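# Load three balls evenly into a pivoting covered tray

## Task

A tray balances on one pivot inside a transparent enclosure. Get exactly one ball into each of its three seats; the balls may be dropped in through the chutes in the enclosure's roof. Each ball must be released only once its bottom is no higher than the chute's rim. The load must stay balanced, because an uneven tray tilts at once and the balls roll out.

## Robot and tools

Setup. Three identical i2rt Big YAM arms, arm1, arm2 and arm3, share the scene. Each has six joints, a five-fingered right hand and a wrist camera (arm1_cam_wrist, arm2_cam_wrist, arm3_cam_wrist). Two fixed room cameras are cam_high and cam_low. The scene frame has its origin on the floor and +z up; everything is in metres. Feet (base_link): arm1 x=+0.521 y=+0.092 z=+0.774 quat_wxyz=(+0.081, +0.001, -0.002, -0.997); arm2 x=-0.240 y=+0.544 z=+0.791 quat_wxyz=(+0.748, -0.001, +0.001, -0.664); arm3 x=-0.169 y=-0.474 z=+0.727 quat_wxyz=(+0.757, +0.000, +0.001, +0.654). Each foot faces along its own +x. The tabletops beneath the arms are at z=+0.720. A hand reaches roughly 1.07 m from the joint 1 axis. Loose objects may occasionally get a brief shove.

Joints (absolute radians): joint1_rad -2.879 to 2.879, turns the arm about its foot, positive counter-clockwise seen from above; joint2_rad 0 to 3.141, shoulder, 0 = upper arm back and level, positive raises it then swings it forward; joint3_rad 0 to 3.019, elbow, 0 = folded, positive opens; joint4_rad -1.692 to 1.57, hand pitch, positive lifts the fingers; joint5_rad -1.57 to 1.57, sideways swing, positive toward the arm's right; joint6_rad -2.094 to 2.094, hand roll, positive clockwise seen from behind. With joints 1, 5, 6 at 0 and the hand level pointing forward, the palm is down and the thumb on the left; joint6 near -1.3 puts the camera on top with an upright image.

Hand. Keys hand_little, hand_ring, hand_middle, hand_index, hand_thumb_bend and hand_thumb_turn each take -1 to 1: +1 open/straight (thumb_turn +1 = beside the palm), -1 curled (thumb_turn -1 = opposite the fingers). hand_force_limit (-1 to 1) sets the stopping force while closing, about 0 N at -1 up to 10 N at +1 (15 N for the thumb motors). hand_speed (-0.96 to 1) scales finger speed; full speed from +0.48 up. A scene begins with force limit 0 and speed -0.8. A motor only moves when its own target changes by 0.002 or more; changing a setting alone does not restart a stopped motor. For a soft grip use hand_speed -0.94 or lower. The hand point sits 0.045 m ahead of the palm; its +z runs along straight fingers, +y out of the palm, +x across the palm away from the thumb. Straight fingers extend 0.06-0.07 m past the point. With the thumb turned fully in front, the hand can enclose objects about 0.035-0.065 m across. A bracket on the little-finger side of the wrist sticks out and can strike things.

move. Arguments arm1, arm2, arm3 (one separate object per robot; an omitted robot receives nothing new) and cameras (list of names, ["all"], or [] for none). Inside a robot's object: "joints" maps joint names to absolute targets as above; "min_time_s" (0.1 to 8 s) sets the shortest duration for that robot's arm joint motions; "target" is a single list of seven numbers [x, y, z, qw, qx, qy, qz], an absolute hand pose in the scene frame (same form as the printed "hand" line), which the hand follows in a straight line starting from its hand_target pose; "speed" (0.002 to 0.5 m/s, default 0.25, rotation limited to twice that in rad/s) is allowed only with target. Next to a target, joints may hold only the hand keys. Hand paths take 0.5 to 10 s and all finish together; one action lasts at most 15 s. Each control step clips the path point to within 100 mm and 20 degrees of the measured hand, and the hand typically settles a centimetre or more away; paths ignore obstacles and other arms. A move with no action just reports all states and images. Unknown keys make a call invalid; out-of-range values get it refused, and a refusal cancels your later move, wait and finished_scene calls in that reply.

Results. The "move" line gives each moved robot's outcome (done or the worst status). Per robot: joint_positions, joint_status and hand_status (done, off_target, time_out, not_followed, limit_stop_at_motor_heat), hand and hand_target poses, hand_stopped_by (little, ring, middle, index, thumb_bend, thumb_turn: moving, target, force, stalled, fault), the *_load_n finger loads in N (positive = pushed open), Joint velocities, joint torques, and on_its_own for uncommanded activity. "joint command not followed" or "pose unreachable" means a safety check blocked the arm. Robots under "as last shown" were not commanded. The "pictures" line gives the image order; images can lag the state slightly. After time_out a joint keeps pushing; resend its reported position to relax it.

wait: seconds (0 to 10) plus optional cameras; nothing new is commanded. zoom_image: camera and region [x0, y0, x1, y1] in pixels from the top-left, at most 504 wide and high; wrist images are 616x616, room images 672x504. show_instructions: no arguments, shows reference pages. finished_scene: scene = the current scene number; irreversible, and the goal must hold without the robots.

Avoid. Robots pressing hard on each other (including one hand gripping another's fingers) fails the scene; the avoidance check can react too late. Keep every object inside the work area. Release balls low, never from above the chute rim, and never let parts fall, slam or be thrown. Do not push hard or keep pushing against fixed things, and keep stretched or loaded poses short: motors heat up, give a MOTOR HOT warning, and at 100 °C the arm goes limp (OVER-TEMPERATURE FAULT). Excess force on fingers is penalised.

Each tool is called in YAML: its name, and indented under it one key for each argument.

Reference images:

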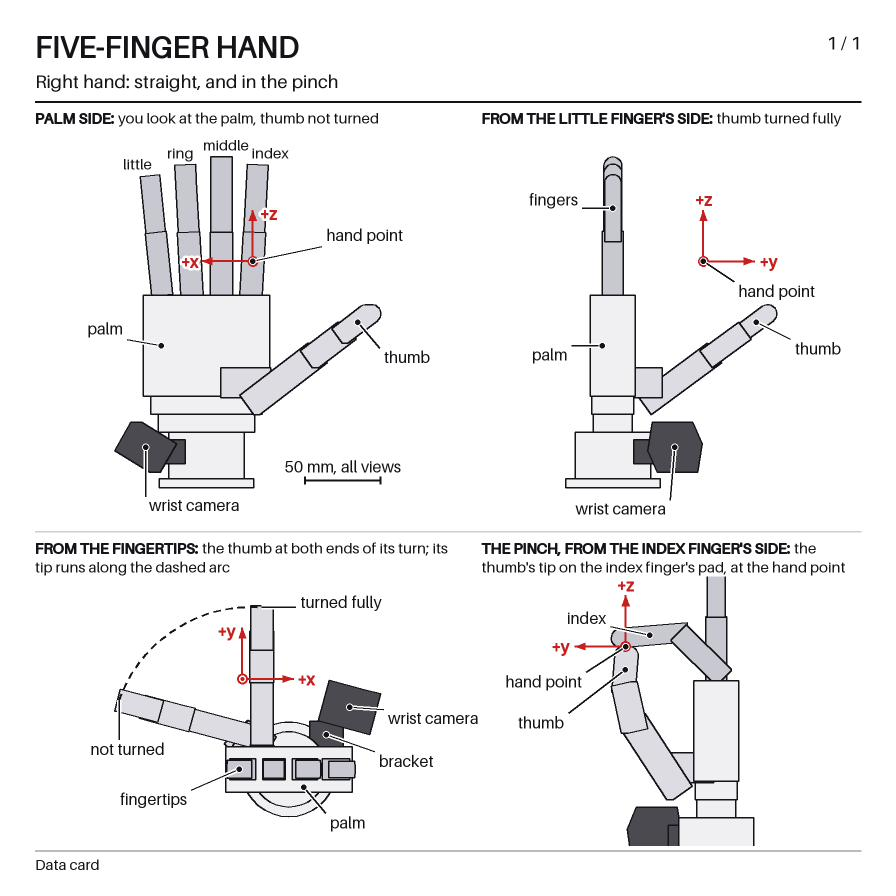

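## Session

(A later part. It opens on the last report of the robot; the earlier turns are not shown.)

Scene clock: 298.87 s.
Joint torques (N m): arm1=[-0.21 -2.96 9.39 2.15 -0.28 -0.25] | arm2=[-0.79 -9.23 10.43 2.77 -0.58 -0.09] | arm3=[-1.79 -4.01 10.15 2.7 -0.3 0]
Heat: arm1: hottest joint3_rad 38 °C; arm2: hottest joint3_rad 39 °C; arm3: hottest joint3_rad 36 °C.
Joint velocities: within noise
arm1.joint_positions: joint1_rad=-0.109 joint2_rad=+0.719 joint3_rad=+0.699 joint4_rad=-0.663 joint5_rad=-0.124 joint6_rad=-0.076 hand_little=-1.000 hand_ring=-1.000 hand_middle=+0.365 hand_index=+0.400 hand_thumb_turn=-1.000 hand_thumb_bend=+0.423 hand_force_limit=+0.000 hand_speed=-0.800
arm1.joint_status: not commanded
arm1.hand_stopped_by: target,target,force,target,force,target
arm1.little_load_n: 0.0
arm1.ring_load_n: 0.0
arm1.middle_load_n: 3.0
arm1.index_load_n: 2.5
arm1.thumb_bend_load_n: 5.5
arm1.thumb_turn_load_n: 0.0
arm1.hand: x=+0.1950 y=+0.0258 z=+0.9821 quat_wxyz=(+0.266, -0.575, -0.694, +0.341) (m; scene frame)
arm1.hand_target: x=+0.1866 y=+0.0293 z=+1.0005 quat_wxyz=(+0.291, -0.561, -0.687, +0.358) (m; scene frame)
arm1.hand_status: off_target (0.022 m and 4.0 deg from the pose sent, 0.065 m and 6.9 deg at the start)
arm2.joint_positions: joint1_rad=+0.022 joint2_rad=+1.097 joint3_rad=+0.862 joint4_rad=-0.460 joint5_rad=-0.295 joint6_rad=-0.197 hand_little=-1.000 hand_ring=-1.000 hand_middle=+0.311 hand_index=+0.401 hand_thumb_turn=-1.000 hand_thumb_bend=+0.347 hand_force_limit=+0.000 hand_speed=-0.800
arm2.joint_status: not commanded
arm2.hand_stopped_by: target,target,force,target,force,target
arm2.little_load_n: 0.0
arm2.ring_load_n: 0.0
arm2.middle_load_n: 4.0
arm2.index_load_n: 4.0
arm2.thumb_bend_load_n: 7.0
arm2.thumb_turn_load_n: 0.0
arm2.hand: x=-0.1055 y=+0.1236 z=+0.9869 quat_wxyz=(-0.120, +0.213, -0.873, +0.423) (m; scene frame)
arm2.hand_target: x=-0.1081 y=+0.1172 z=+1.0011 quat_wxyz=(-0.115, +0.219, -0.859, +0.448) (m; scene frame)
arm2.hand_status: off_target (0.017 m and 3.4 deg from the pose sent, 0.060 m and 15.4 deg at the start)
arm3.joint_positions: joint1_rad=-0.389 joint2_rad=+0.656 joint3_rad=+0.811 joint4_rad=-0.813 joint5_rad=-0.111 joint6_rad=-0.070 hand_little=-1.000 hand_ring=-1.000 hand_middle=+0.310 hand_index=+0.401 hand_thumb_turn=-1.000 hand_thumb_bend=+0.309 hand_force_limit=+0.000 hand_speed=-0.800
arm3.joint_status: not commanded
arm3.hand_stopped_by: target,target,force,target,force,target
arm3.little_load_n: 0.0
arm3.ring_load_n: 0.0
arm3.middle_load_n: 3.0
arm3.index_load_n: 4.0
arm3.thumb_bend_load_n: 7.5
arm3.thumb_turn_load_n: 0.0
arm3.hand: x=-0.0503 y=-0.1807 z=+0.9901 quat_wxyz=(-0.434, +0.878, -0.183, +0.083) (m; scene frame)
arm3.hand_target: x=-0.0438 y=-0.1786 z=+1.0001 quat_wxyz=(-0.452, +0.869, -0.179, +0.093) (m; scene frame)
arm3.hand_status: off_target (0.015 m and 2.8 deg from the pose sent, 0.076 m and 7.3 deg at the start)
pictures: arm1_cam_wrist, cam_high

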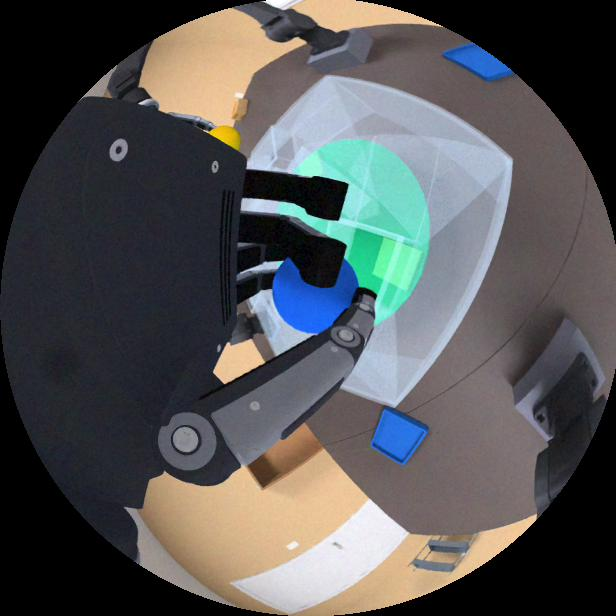

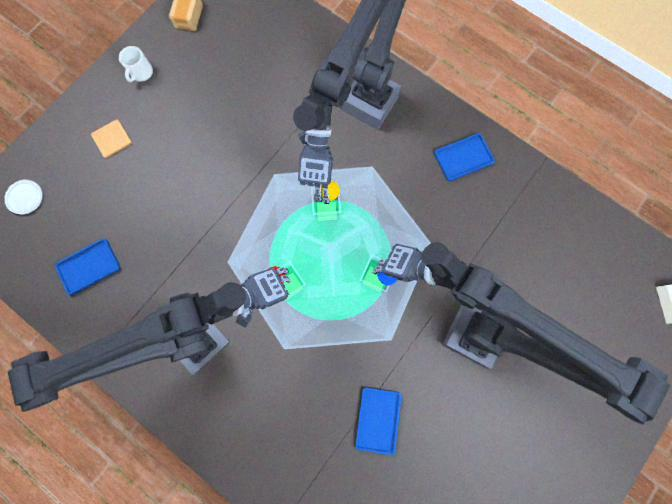

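move:
  arm1: {"target":[0.1736,0.0343,0.985,0.2937,-0.5643,-0.6845,0.3563],"speed":0.04}
  arm2: {"target":[-0.1201,0.1072,0.974,0.1117,-0.2147,0.8608,-0.4480],"speed":0.04}
  arm3: {"target":[-0.0303,-0.1651,0.961,0.4516,-0.8677,0.1845,-0.0960],"speed":0.04}
  cameras: ["arm1_cam_wrist","arm2_cam_wrist","arm3_cam_wrist","cam_high","cam_low"]

zoom_image:
  camera: "arm1_cam_wrist"
  region: [260, 200, 420, 360]

zoom_image:
  camera: "arm2_cam_wrist"
  region: [260, 200, 420, 360]

zoom_image:
  camera: "arm3_cam_wrist"
  region: [260, 200, 420, 360]

zoom_image:
  camera: "cam_high"
  region: [350, 240, 410, 300]

zoom_image:
  camera: "cam_high"
  region: [255, 240, 315, 300]

zoom_image:
  camera: "cam_high"
  region: [300, 160, 360, 220]

zoom_image:
  camera: "cam_low"
  region: [240, 170, 340, 270]

zoom_image:
  camera: "cam_low"
  region: [320, 170, 420, 270]

Scene clock: 317.03 s.
Joint torques (N m): arm1=[-0.03 -1.32 9.4 2.18 -0.29 -0.24] | arm2=[-0.85 -7.53 10.33 2.82 -0.58 -0.1] | arm3=[-1.79 -3.31 10.36 2.67 -0.3 0]
Heat: arm1: hottest joint3_rad 36 °C; arm2: hottest joint3_rad 37 °C; arm3: hottest joint3_rad 36 °C.
move: arm1 off_target; arm2 off_target; arm3 off_target
Joint velocities: within noise
arm1.joint_positions: joint1_rad=-0.126 joint2_rad=+0.737 joint3_rad=+0.673 joint4_rad=-0.597 joint5_rad=-0.130 joint6_rad=-0.081 hand_little=-1.000 hand_ring=-1.000 hand_middle=+0.365 hand_index=+0.400 hand_thumb_turn=-1.000 hand_thumb_bend=+0.423 hand_force_limit=+0.000 hand_speed=-0.800
arm1.joint_status: not commanded
arm1.hand_stopped_by: target,target,force,target,force,target
arm1.little_load_n: 0.0
arm1.ring_load_n: 0.0
arm1.middle_load_n: 3.0
arm1.index_load_n: 2.5
arm1.thumb_bend_load_n: 6.0
arm1.thumb_turn_load_n: 0.5
arm1.hand: x=+0.1849 y=+0.0301 z=+0.9732 quat_wxyz=(+0.275, -0.575, -0.688, +0.346) (m; scene frame)
arm1.hand_target: x=+0.1742 y=+0.0337 z=+0.9848 quat_wxyz=(+0.293, -0.564, -0.685, +0.356) (m; scene frame)
arm1.hand_status: off_target (0.017 m and 2.8 deg from the pose sent, 0.023 m and 4.0 deg at the start)
arm2.joint_positions: joint1_rad=-0.012 joint2_rad=+1.117 joint3_rad=+0.820 joint4_rad=-0.382 joint5_rad=-0.310 joint6_rad=-0.214 hand_little=-1.000 hand_ring=-1.000 hand_middle=+0.311 hand_index=+0.401 hand_thumb_turn=-1.000 hand_thumb_bend=+0.347 hand_force_limit=+0.000 hand_speed=-0.800
arm2.joint_status: not commanded
arm2.hand_stopped_by: target,target,force,target,force,target
arm2.little_load_n: 0.0
arm2.ring_load_n: 0.0
arm2.middle_load_n: 3.5
arm2.index_load_n: 3.5
arm2.thumb_bend_load_n: 6.5
arm2.thumb_turn_load_n: 0.0
arm2.hand: x=-0.1177 y=+0.1156 z=+0.9694 quat_wxyz=(-0.115, +0.209, -0.869, +0.433) (m; scene frame)
arm2.hand_target: x=-0.1202 y=+0.1075 z=+0.9740 quat_wxyz=(-0.111, +0.214, -0.861, +0.448) (m; scene frame)
arm2.hand_status: off_target (0.010 m and 2.1 deg from the pose sent, 0.025 m and 3.4 deg at the start)
arm3.joint_positions: joint1_rad=-0.401 joint2_rad=+0.686 joint3_rad=+0.721 joint4_rad=-0.682 joint5_rad=-0.111 joint6_rad=-0.070 hand_little=-1.000 hand_ring=-1.000 hand_middle=+0.310 hand_index=+0.401 hand_thumb_turn=-1.000 hand_thumb_bend=+0.309 hand_force_limit=+0.000 hand_speed=-0.800
arm3.joint_status: not commanded
arm3.hand_stopped_by: target,target,force,target,force,target
arm3.little_load_n: 0.0
arm3.ring_load_n: 0.0
arm3.middle_load_n: 3.5
arm3.index_load_n: 4.5
arm3.thumb_bend_load_n: 8.0
arm3.thumb_turn_load_n: 0.0
arm3.hand: x=-0.0390 y=-0.1694 z=+0.9538 quat_wxyz=(-0.438, +0.875, -0.187, +0.087) (m; scene frame)
arm3.hand_target: x=-0.0312 y=-0.1658 z=+0.9605 quat_wxyz=(-0.451, +0.868, -0.185, +0.096) (m; scene frame)
arm3.hand_status: off_target (0.012 m and 2.1 deg from the pose sent, 0.039 m and 2.8 deg at the start)
pictures: arm1_cam_wrist, arm2_cam_wrist, arm3_cam_wrist, cam_high, cam_low

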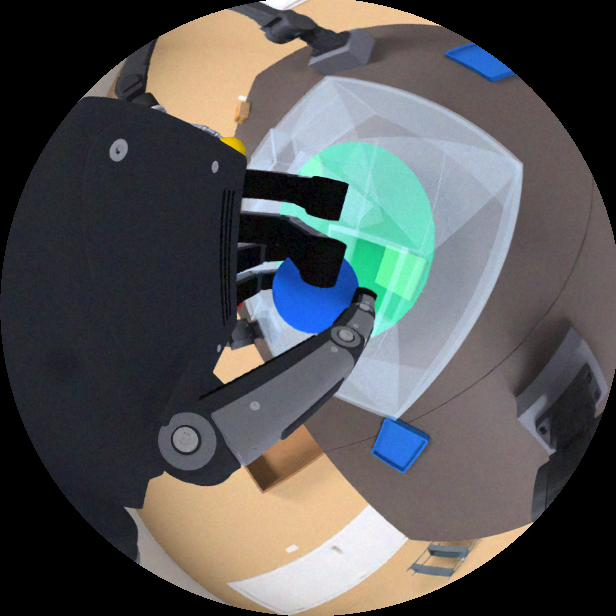

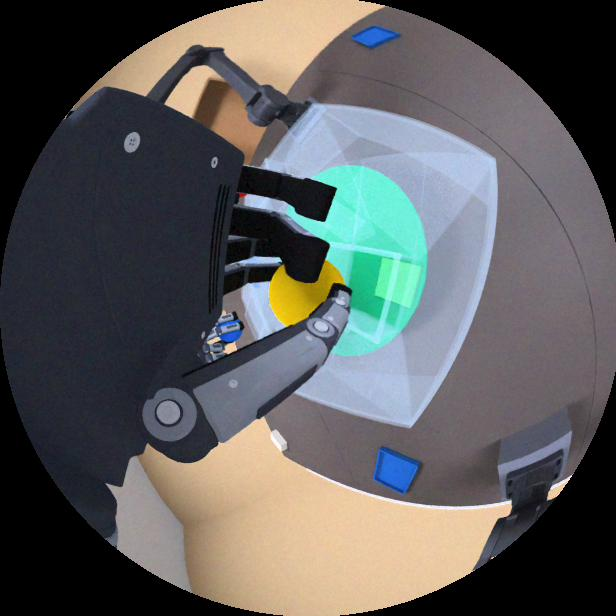

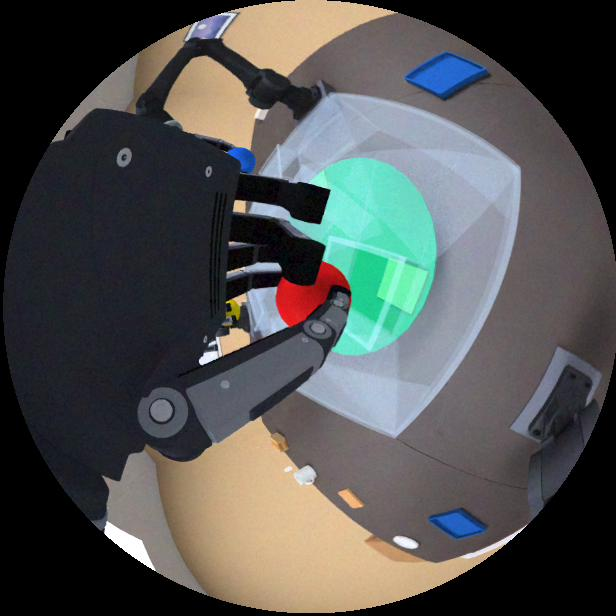

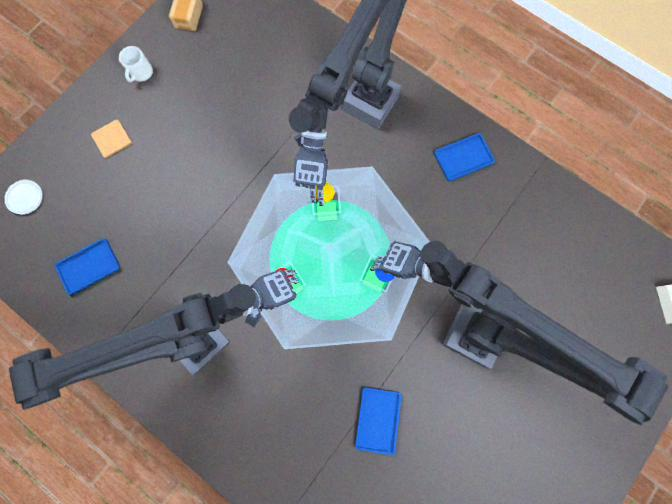

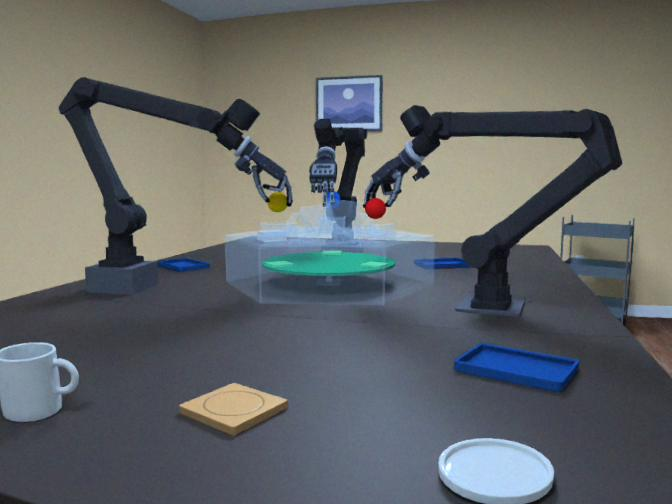

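Scaled by 3.150 from the camera's 616x616 image, which has a finer 880x880 frame.

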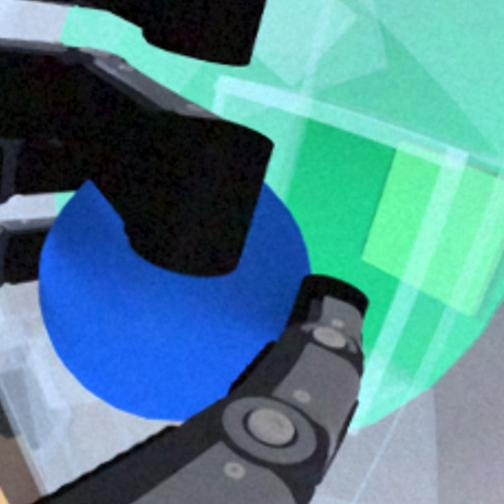

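Scaled by 3.150 from the camera's 616x616 image, which has a finer 880x880 frame.

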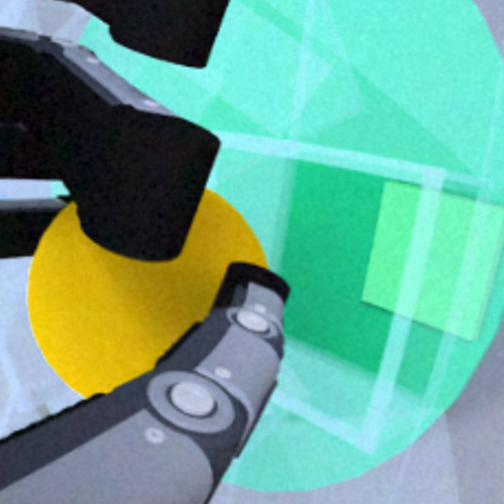

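Scaled by 3.150 from the camera's 616x616 image, which has a finer 880x880 frame.

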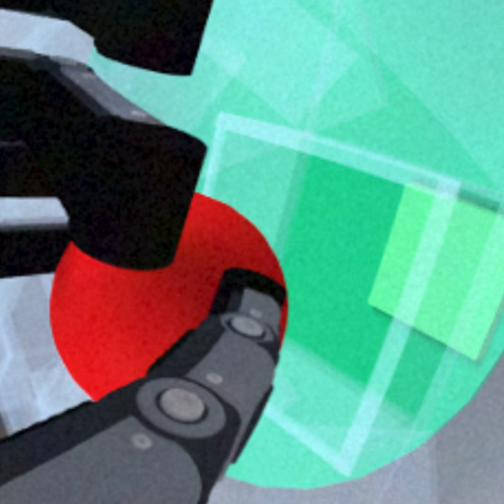

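Scaled by 8.400 from the camera's 672x504 image, which has a finer 960x720 frame.

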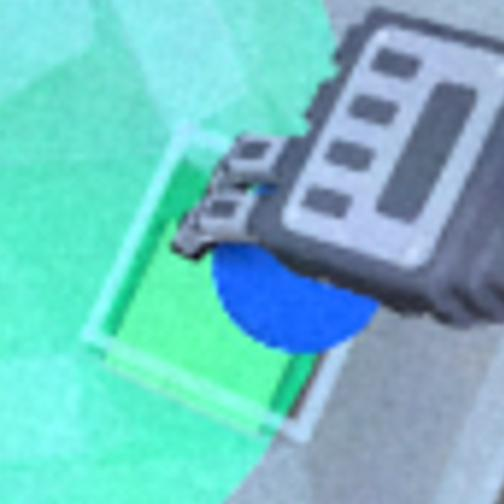

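Scaled by 8.400 from the camera's 672x504 image, which has a finer 960x720 frame.

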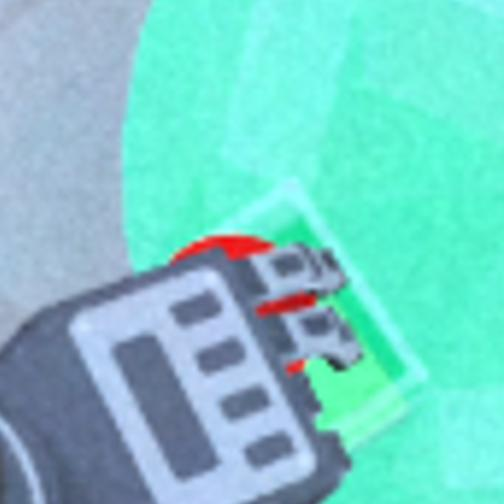

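Scaled by 8.400 from the camera's 672x504 image, which has a finer 960x720 frame.

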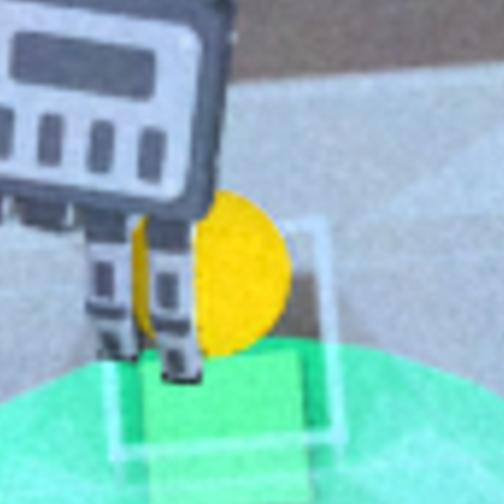

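Scaled by 5.040 from the camera's 672x504 image, which has a finer 960x720 frame.

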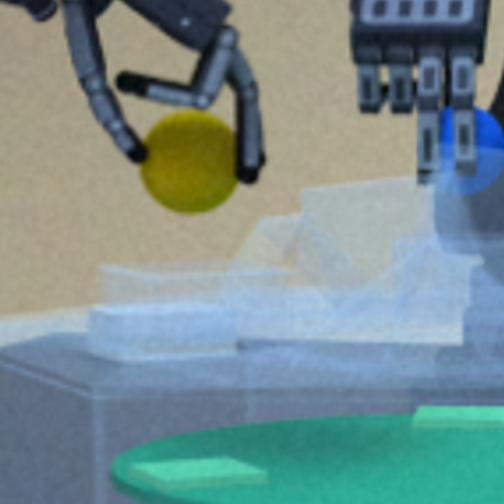

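Scaled by 5.040 from the camera's 672x504 image, which has a finer 960x720 frame.

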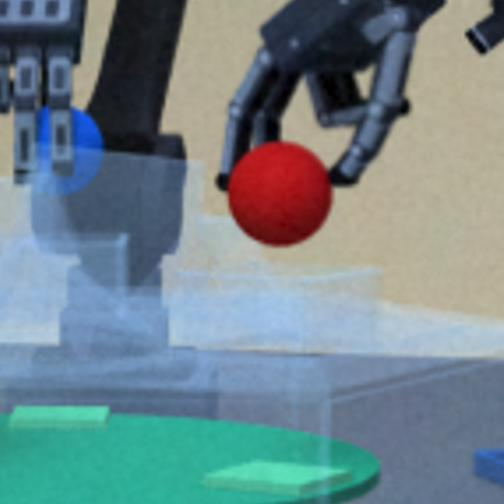

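move:
  arm1: {"target":[0.1650,0.0315,0.960,0.3557,-0.5273,-0.6397,0.4315],"speed":0.05}
  arm2: {"target":[-0.1142,0.1055,0.954,0.1117,-0.2147,0.8608,-0.4480],"speed":0.04}
  arm3: {"target":[-0.0302,-0.1618,0.949,0.4516,-0.8677,0.1845,-0.0960],"speed":0.04}
  cameras: ["arm1_cam_wrist","arm2_cam_wrist","arm3_cam_wrist","cam_high","cam_low"]

zoom_image:
  camera: "cam_low"
  region: [240, 170, 340, 270]

zoom_image:
  camera: "cam_low"
  region: [320, 170, 420, 270]

zoom_image:
  camera: "cam_high"
  region: [350, 240, 410, 300]

zoom_image:
  camera: "cam_high"
  region: [300, 160, 360, 220]

zoom_image:
  camera: "arm1_cam_wrist"
  region: [260, 200, 420, 360]

Scene clock: 380.67 s.
Joint torques (N m): arm1=[-0.03 -2.02 9.36 2.51 -0.26 0.06] | arm2=[0.44 -7.59 10.11 2.77 -0.18 0] | arm3=[-1.32 -3.37 10.32 2.74 -0.06 0.04]
Heat: arm1: hottest joint3_rad 38 °C; arm2: hottest joint3_rad 36 °C; arm3: hottest joint3_rad 35 °C.
move: arm1 off_target; arm2 done; arm3 done
Joint velocities: within noise
arm1.joint_positions: joint1_rad=-0.141 joint2_rad=+0.670 joint3_rad=+0.450 joint4_rad=-0.238 joint5_rad=-0.161 joint6_rad=-0.081 hand_little=-1.000 hand_ring=-1.000 hand_middle=+0.365 hand_index=+0.400 hand_thumb_turn=-1.000 hand_thumb_bend=+0.423 hand_force_limit=+0.000 hand_speed=-0.800
arm1.joint_status: not commanded
arm1.hand_stopped_by: target,target,force,target,force,target
arm1.little_load_n: 0.0
arm1.ring_load_n: 0.0
arm1.middle_load_n: 3.0
arm1.index_load_n: 2.5
arm1.thumb_bend_load_n: 6.0
arm1.thumb_turn_load_n: 0.5
arm1.hand: x=+0.1747 y=+0.0291 z=+0.9375 quat_wxyz=(+0.335, -0.537, -0.656, +0.412) (m; scene frame)
arm1.hand_target: x=+0.1658 y=+0.0314 z=+0.9592 quat_wxyz=(+0.356, -0.528, -0.639, +0.431) (m; scene frame)
arm1.hand_status: off_target (0.025 m and 3.9 deg from the pose sent, 0.024 m and 15.6 deg at the start)
arm2.joint_positions: joint1_rad=-0.012 joint2_rad=+1.143 joint3_rad=+0.785 joint4_rad=-0.318 joint5_rad=-0.307 joint6_rad=-0.214 hand_little=-1.000 hand_ring=-1.000 hand_middle=+0.311 hand_index=+0.401 hand_thumb_turn=-1.000 hand_thumb_bend=+0.347 hand_force_limit=+0.000 hand_speed=-0.800
arm2.joint_status: not commanded
arm2.hand_stopped_by: target,target,force,target,force,target
arm2.little_load_n: 0.0
arm2.ring_load_n: 0.0
arm2.middle_load_n: 4.0
arm2.index_load_n: 4.0
arm2.thumb_bend_load_n: 6.5
arm2.thumb_turn_load_n: 0.0
arm2.hand: x=-0.1180 y=+0.1126 z=+0.9502 quat_wxyz=(-0.114, +0.208, -0.869, +0.434) (m; scene frame)
arm2.hand_target: x=-0.1143 y=+0.1061 z=+0.9538 quat_wxyz=(-0.112, +0.214, -0.861, +0.447) (m; scene frame)
arm2.hand_status: done (0.009 m and 2.0 deg from the pose sent, 0.019 m and 2.1 deg at the start)
arm3.joint_positions: joint1_rad=-0.401 joint2_rad=+0.695 joint3_rad=+0.695 joint4_rad=-0.642 joint5_rad=-0.111 joint6_rad=-0.070 hand_little=-1.000 hand_ring=-1.000 hand_middle=+0.310 hand_index=+0.401 hand_thumb_turn=-1.000 hand_thumb_bend=+0.309 hand_force_limit=+0.000 hand_speed=-0.800
arm3.joint_status: not commanded
arm3.hand_stopped_by: target,target,force,target,force,target
arm3.little_load_n: 0.0
arm3.ring_load_n: 0.0
arm3.middle_load_n: 3.0
arm3.index_load_n: 4.0
arm3.thumb_bend_load_n: 8.0
arm3.thumb_turn_load_n: -0.5
arm3.hand: x=-0.0370 y=-0.1661 z=+0.9435 quat_wxyz=(-0.440, +0.874, -0.187, +0.088) (m; scene frame)
arm3.hand_target: x=-0.0303 y=-0.1619 z=+0.9494 quat_wxyz=(-0.452, +0.867, -0.185, +0.096) (m; scene frame)
arm3.hand_status: done (0.010 m and 1.8 deg from the pose sent, 0.013 m and 2.1 deg at the start)
pictures: arm1_cam_wrist, arm2_cam_wrist, arm3_cam_wrist, cam_high, cam_low

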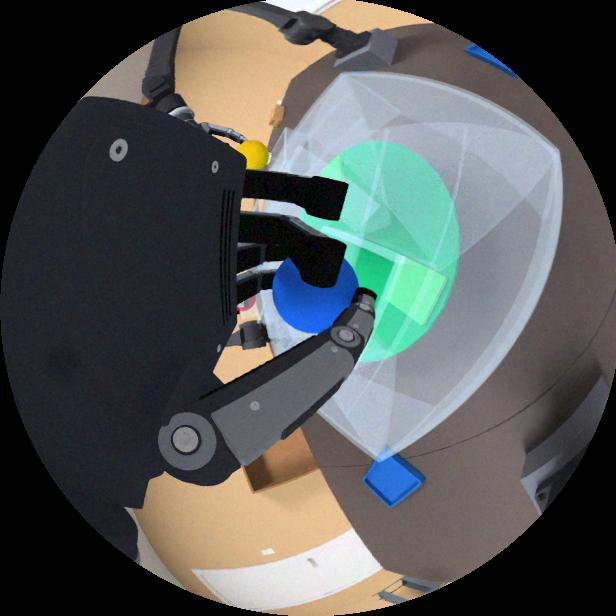

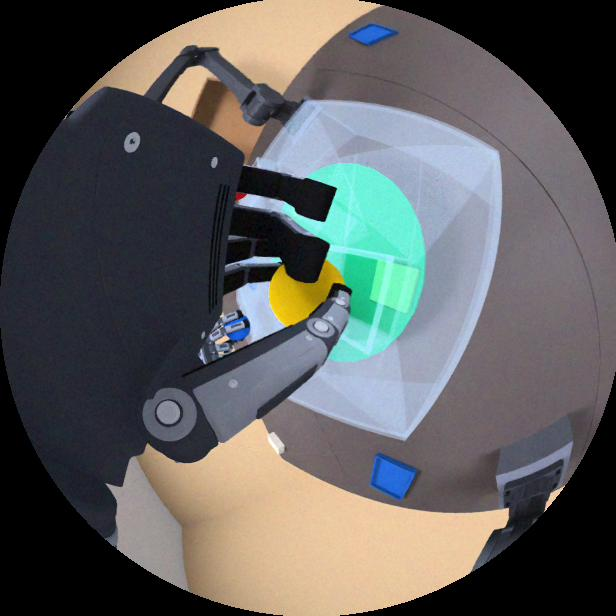

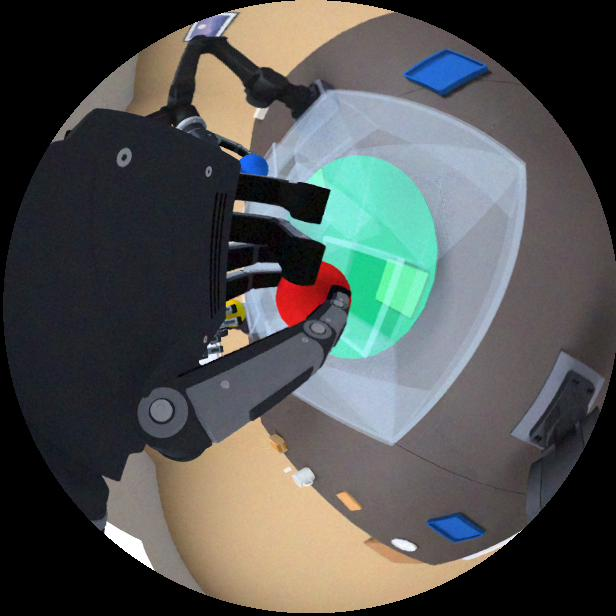

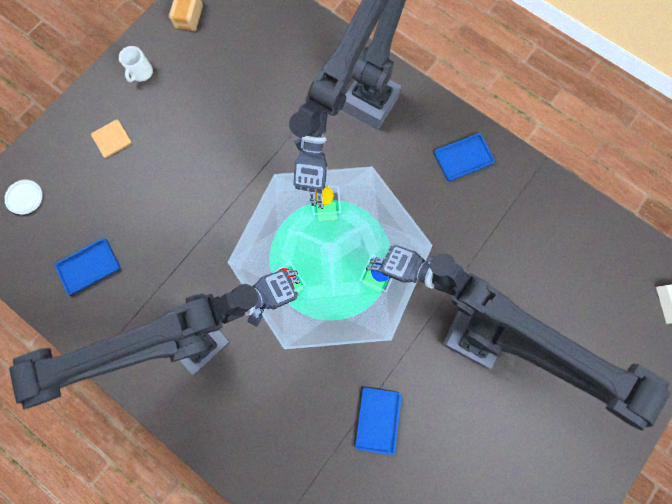

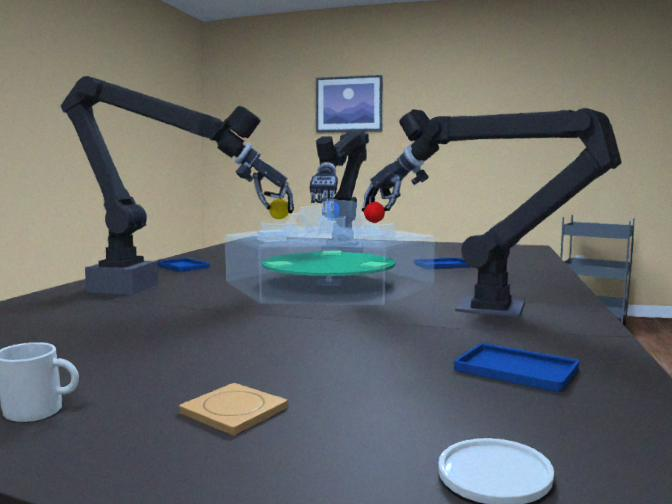

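Scaled by 5.040 from the camera's 672x504 image, which has a finer 960x720 frame.

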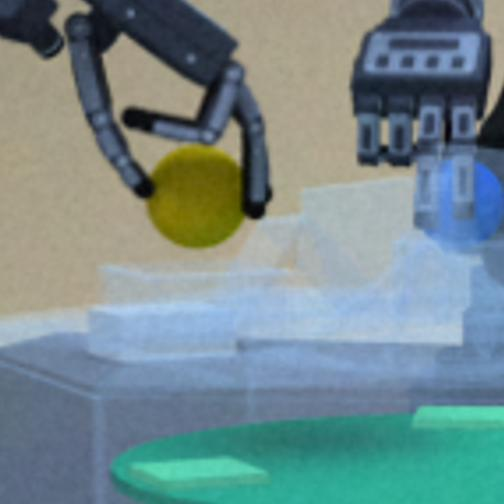

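Scaled by 5.040 from the camera's 672x504 image, which has a finer 960x720 frame.

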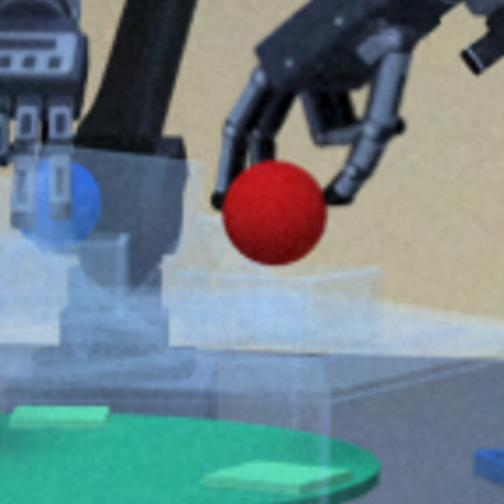

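Scaled by 8.400 from the camera's 672x504 image, which has a finer 960x720 frame.

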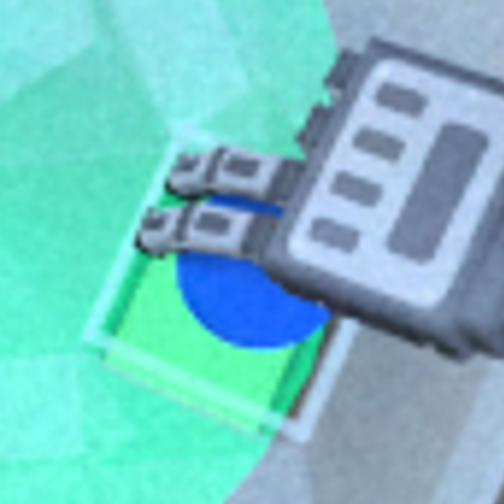

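Scaled by 8.400 from the camera's 672x504 image, which has a finer 960x720 frame.

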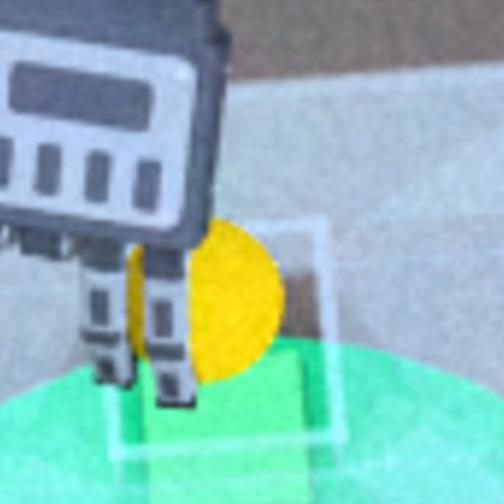

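Scaled by 3.150 from the camera's 616x616 image, which has a finer 880x880 frame.

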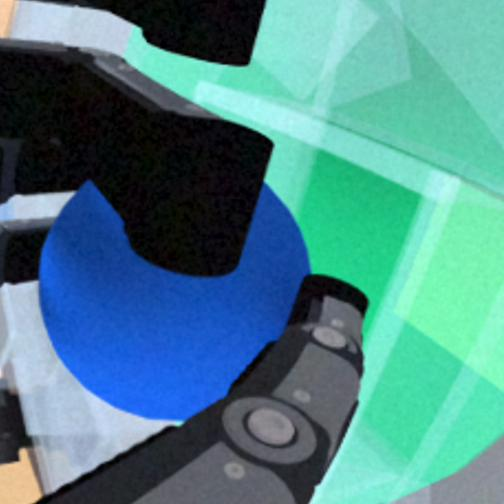

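move:
  arm1: {"target":[0.1642,0.0280,0.955,0.3557,-0.5273,-0.6397,0.4315],"speed":0.03}
  arm2: {"target":[-0.1095,0.1070,0.928,0.1117,-0.2147,0.8608,-0.4480],"speed":0.03}
  arm3: {"target":[-0.0303,-0.1608,0.930,0.4516,-0.8677,0.1845,-0.0960],"speed":0.03}
  cameras: ["arm1_cam_wrist","arm2_cam_wrist","arm3_cam_wrist","cam_high","cam_low"]

zoom_image:
  camera: "cam_low"
  region: [240, 170, 340, 270]

zoom_image:
  camera: "cam_low"
  region: [320, 170, 420, 270]

zoom_image:
  camera: "cam_high"
  region: [350, 240, 410, 300]

zoom_image:
  camera: "cam_high"
  region: [300, 160, 360, 220]

zoom_image:
  camera: "cam_high"
  region: [255, 240, 315, 300]

zoom_image:
  camera: "arm2_cam_wrist"
  region: [260, 200, 420, 360]

zoom_image:
  camera: "arm3_cam_wrist"
  region: [260, 200, 420, 360]

Scene clock: 392.40 s.
Joint torques (N m): arm1=[1.08 -1.55 9.36 2.44 0.01 0.1] | arm2=[0.56 -7.82 9.87 2.76 -0.18 0.07] | arm3=[-1.2 -3.49 10.32 2.67 0.03 0.05]
Heat: arm1: hottest joint3_rad 37 °C; arm2: hottest joint3_rad 35 °C; arm3: hottest joint3_rad 35 °C.
move: arm1 off_target; arm2 off_target; arm3 done
Joint velocities: within noise
arm1.joint_positions: joint1_rad=-0.141 joint2_rad=+0.670 joint3_rad=+0.443 joint4_rad=-0.219 joint5_rad=-0.156 joint6_rad=-0.081 hand_little=-1.000 hand_ring=-1.000 hand_middle=+0.365 hand_index=+0.400 hand_thumb_turn=-1.000 hand_thumb_bend=+0.423 hand_force_limit=+0.000 hand_speed=-0.800
arm1.joint_status: not commanded
arm1.hand_stopped_by: target,target,force,target,force,target
arm1.little_load_n: 0.0
arm1.ring_load_n: 0.0
arm1.middle_load_n: 3.0
arm1.index_load_n: 2.5
arm1.thumb_bend_load_n: 6.0
arm1.thumb_turn_load_n: 0.0
arm1.hand: x=+0.1733 y=+0.0300 z=+0.9368 quat_wxyz=(+0.340, -0.535, -0.653, +0.413) (m; scene frame)
arm1.hand_target: x=+0.1645 y=+0.0280 z=+0.9556 quat_wxyz=(+0.356, -0.527, -0.640, +0.432) (m; scene frame)
arm1.hand_status: off_target (0.020 m and 3.3 deg from the pose sent, 0.020 m and 3.9 deg at the start)
arm2.joint_positions: joint1_rad=-0.010 joint2_rad=+1.172 joint3_rad=+0.733 joint4_rad=-0.232 joint5_rad=-0.295 joint6_rad=-0.214 hand_little=-1.000 hand_ring=-1.000 hand_middle=+0.311 hand_index=+0.401 hand_thumb_turn=-1.000 hand_thumb_bend=+0.347 hand_force_limit=+0.000 hand_speed=-0.800
arm2.joint_status: not commanded
arm2.hand_stopped_by: target,target,force,target,force,target
arm2.little_load_n: 0.0
arm2.ring_load_n: 0.0
arm2.middle_load_n: 3.5
arm2.index_load_n: 3.5
arm2.thumb_bend_load_n: 7.0
arm2.thumb_turn_load_n: -0.5
arm2.hand: x=-0.1195 y=+0.1120 z=+0.9243 quat_wxyz=(-0.108, +0.207, -0.869, +0.436) (m; scene frame)
arm2.hand_target: x=-0.1152 y=+0.1056 z=+0.9289 quat_wxyz=(-0.108, +0.209, -0.862, +0.449) (m; scene frame)
arm2.hand_status: off_target (0.012 m and 1.9 deg from the pose sent, 0.024 m and 2.0 deg at the start)
arm3.joint_positions: joint1_rad=-0.401 joint2_rad=+0.699 joint3_rad=+0.646 joint4_rad=-0.590 joint5_rad=-0.111 joint6_rad=-0.070 hand_little=-1.000 hand_ring=-1.000 hand_middle=+0.310 hand_index=+0.401 hand_thumb_turn=-1.000 hand_thumb_bend=+0.309 hand_force_limit=+0.000 hand_speed=-0.800
arm3.joint_status: not commanded
arm3.hand_stopped_by: target,target,force,target,force,target
arm3.little_load_n: 0.0
arm3.ring_load_n: 0.0
arm3.middle_load_n: 3.5
arm3.index_load_n: 4.0
arm3.thumb_bend_load_n: 7.5
arm3.thumb_turn_load_n: 0.0
arm3.hand: x=-0.0368 y=-0.1657 z=+0.9238 quat_wxyz=(-0.439, +0.874, -0.187, +0.088) (m; scene frame)
arm3.hand_target: x=-0.0306 y=-0.1611 z=+0.9300 quat_wxyz=(-0.451, +0.868, -0.185, +0.096) (m; scene frame)
arm3.hand_status: done (0.010 m and 1.9 deg from the pose sent, 0.016 m and 1.8 deg at the start)
pictures: arm1_cam_wrist, arm2_cam_wrist, arm3_cam_wrist, cam_high, cam_low

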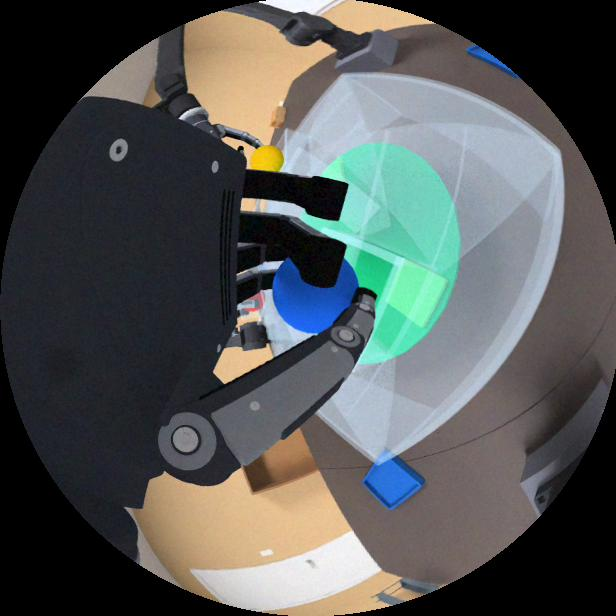

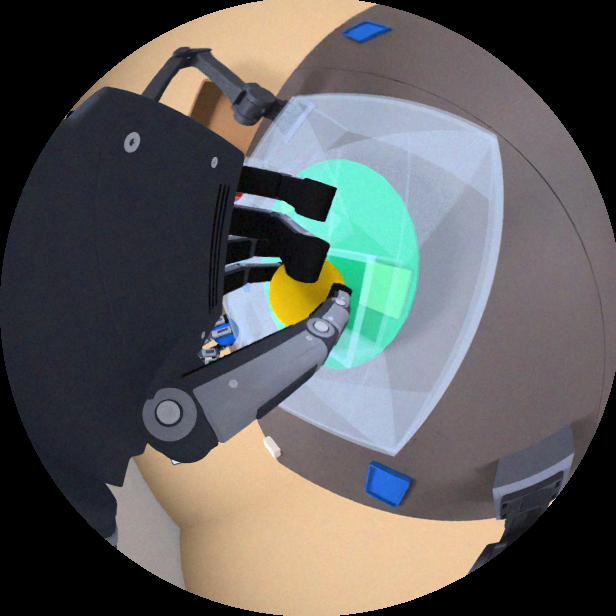

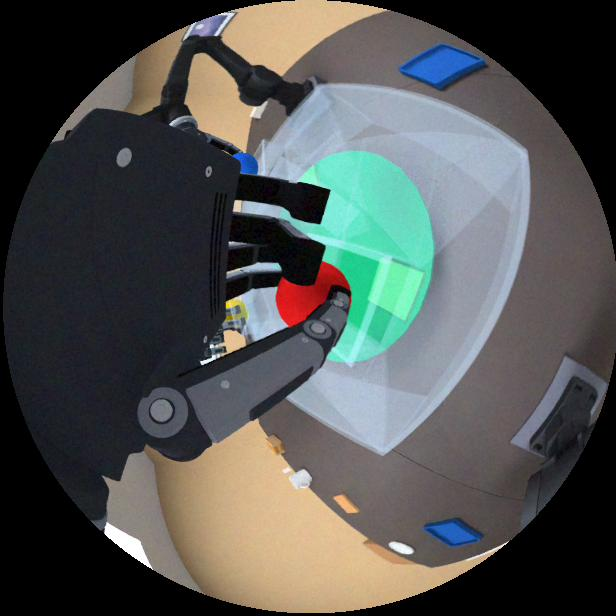

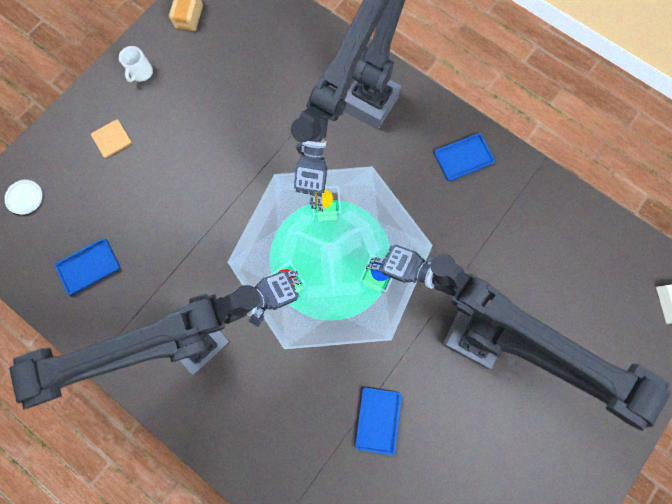

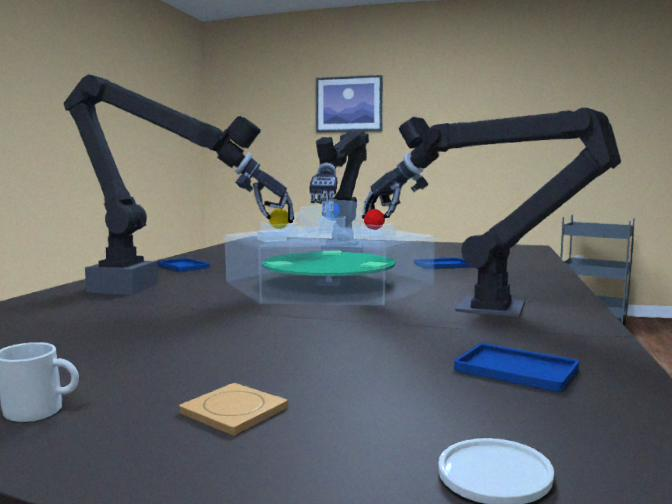

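Scaled by 5.040 from the camera's 672x504 image, which has a finer 960x720 frame.

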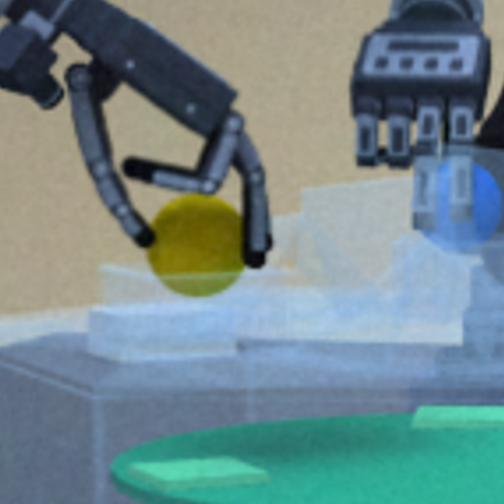

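Scaled by 5.040 from the camera's 672x504 image, which has a finer 960x720 frame.

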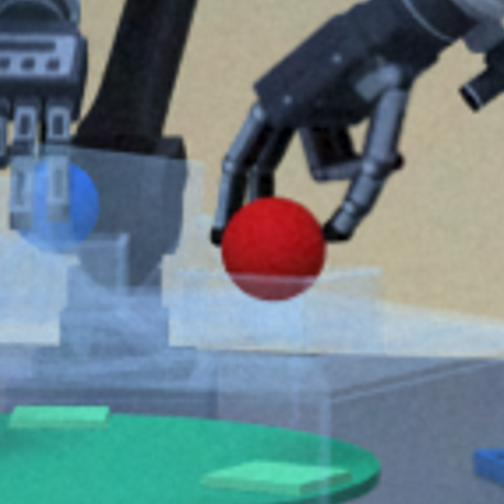

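Scaled by 8.400 from the camera's 672x504 image, which has a finer 960x720 frame.

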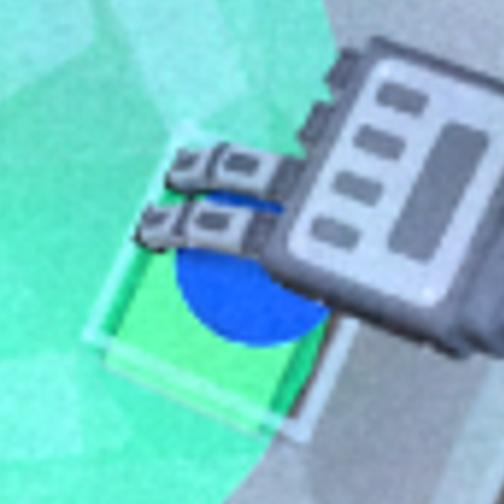

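Scaled by 8.400 from the camera's 672x504 image, which has a finer 960x720 frame.

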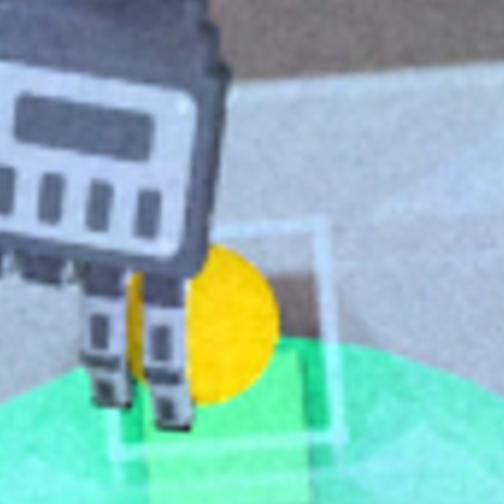

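Scaled by 8.400 from the camera's 672x504 image, which has a finer 960x720 frame.

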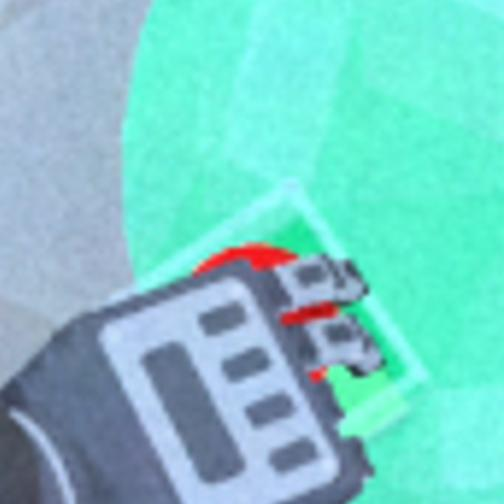

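Scaled by 3.150 from the camera's 616x616 image, which has a finer 880x880 frame.

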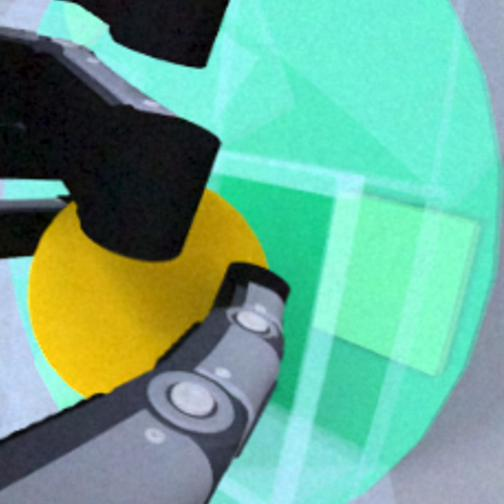

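Scaled by 3.150 from the camera's 616x616 image, which has a finer 880x880 frame.

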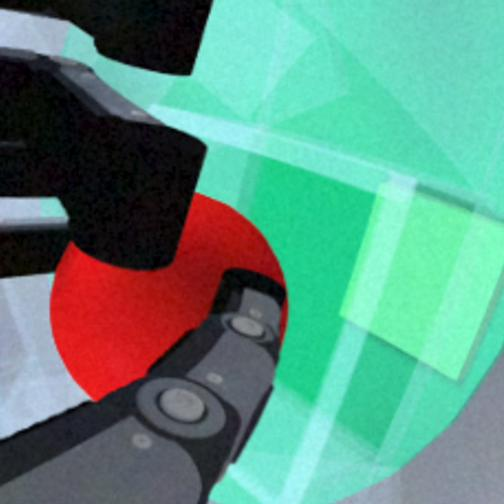

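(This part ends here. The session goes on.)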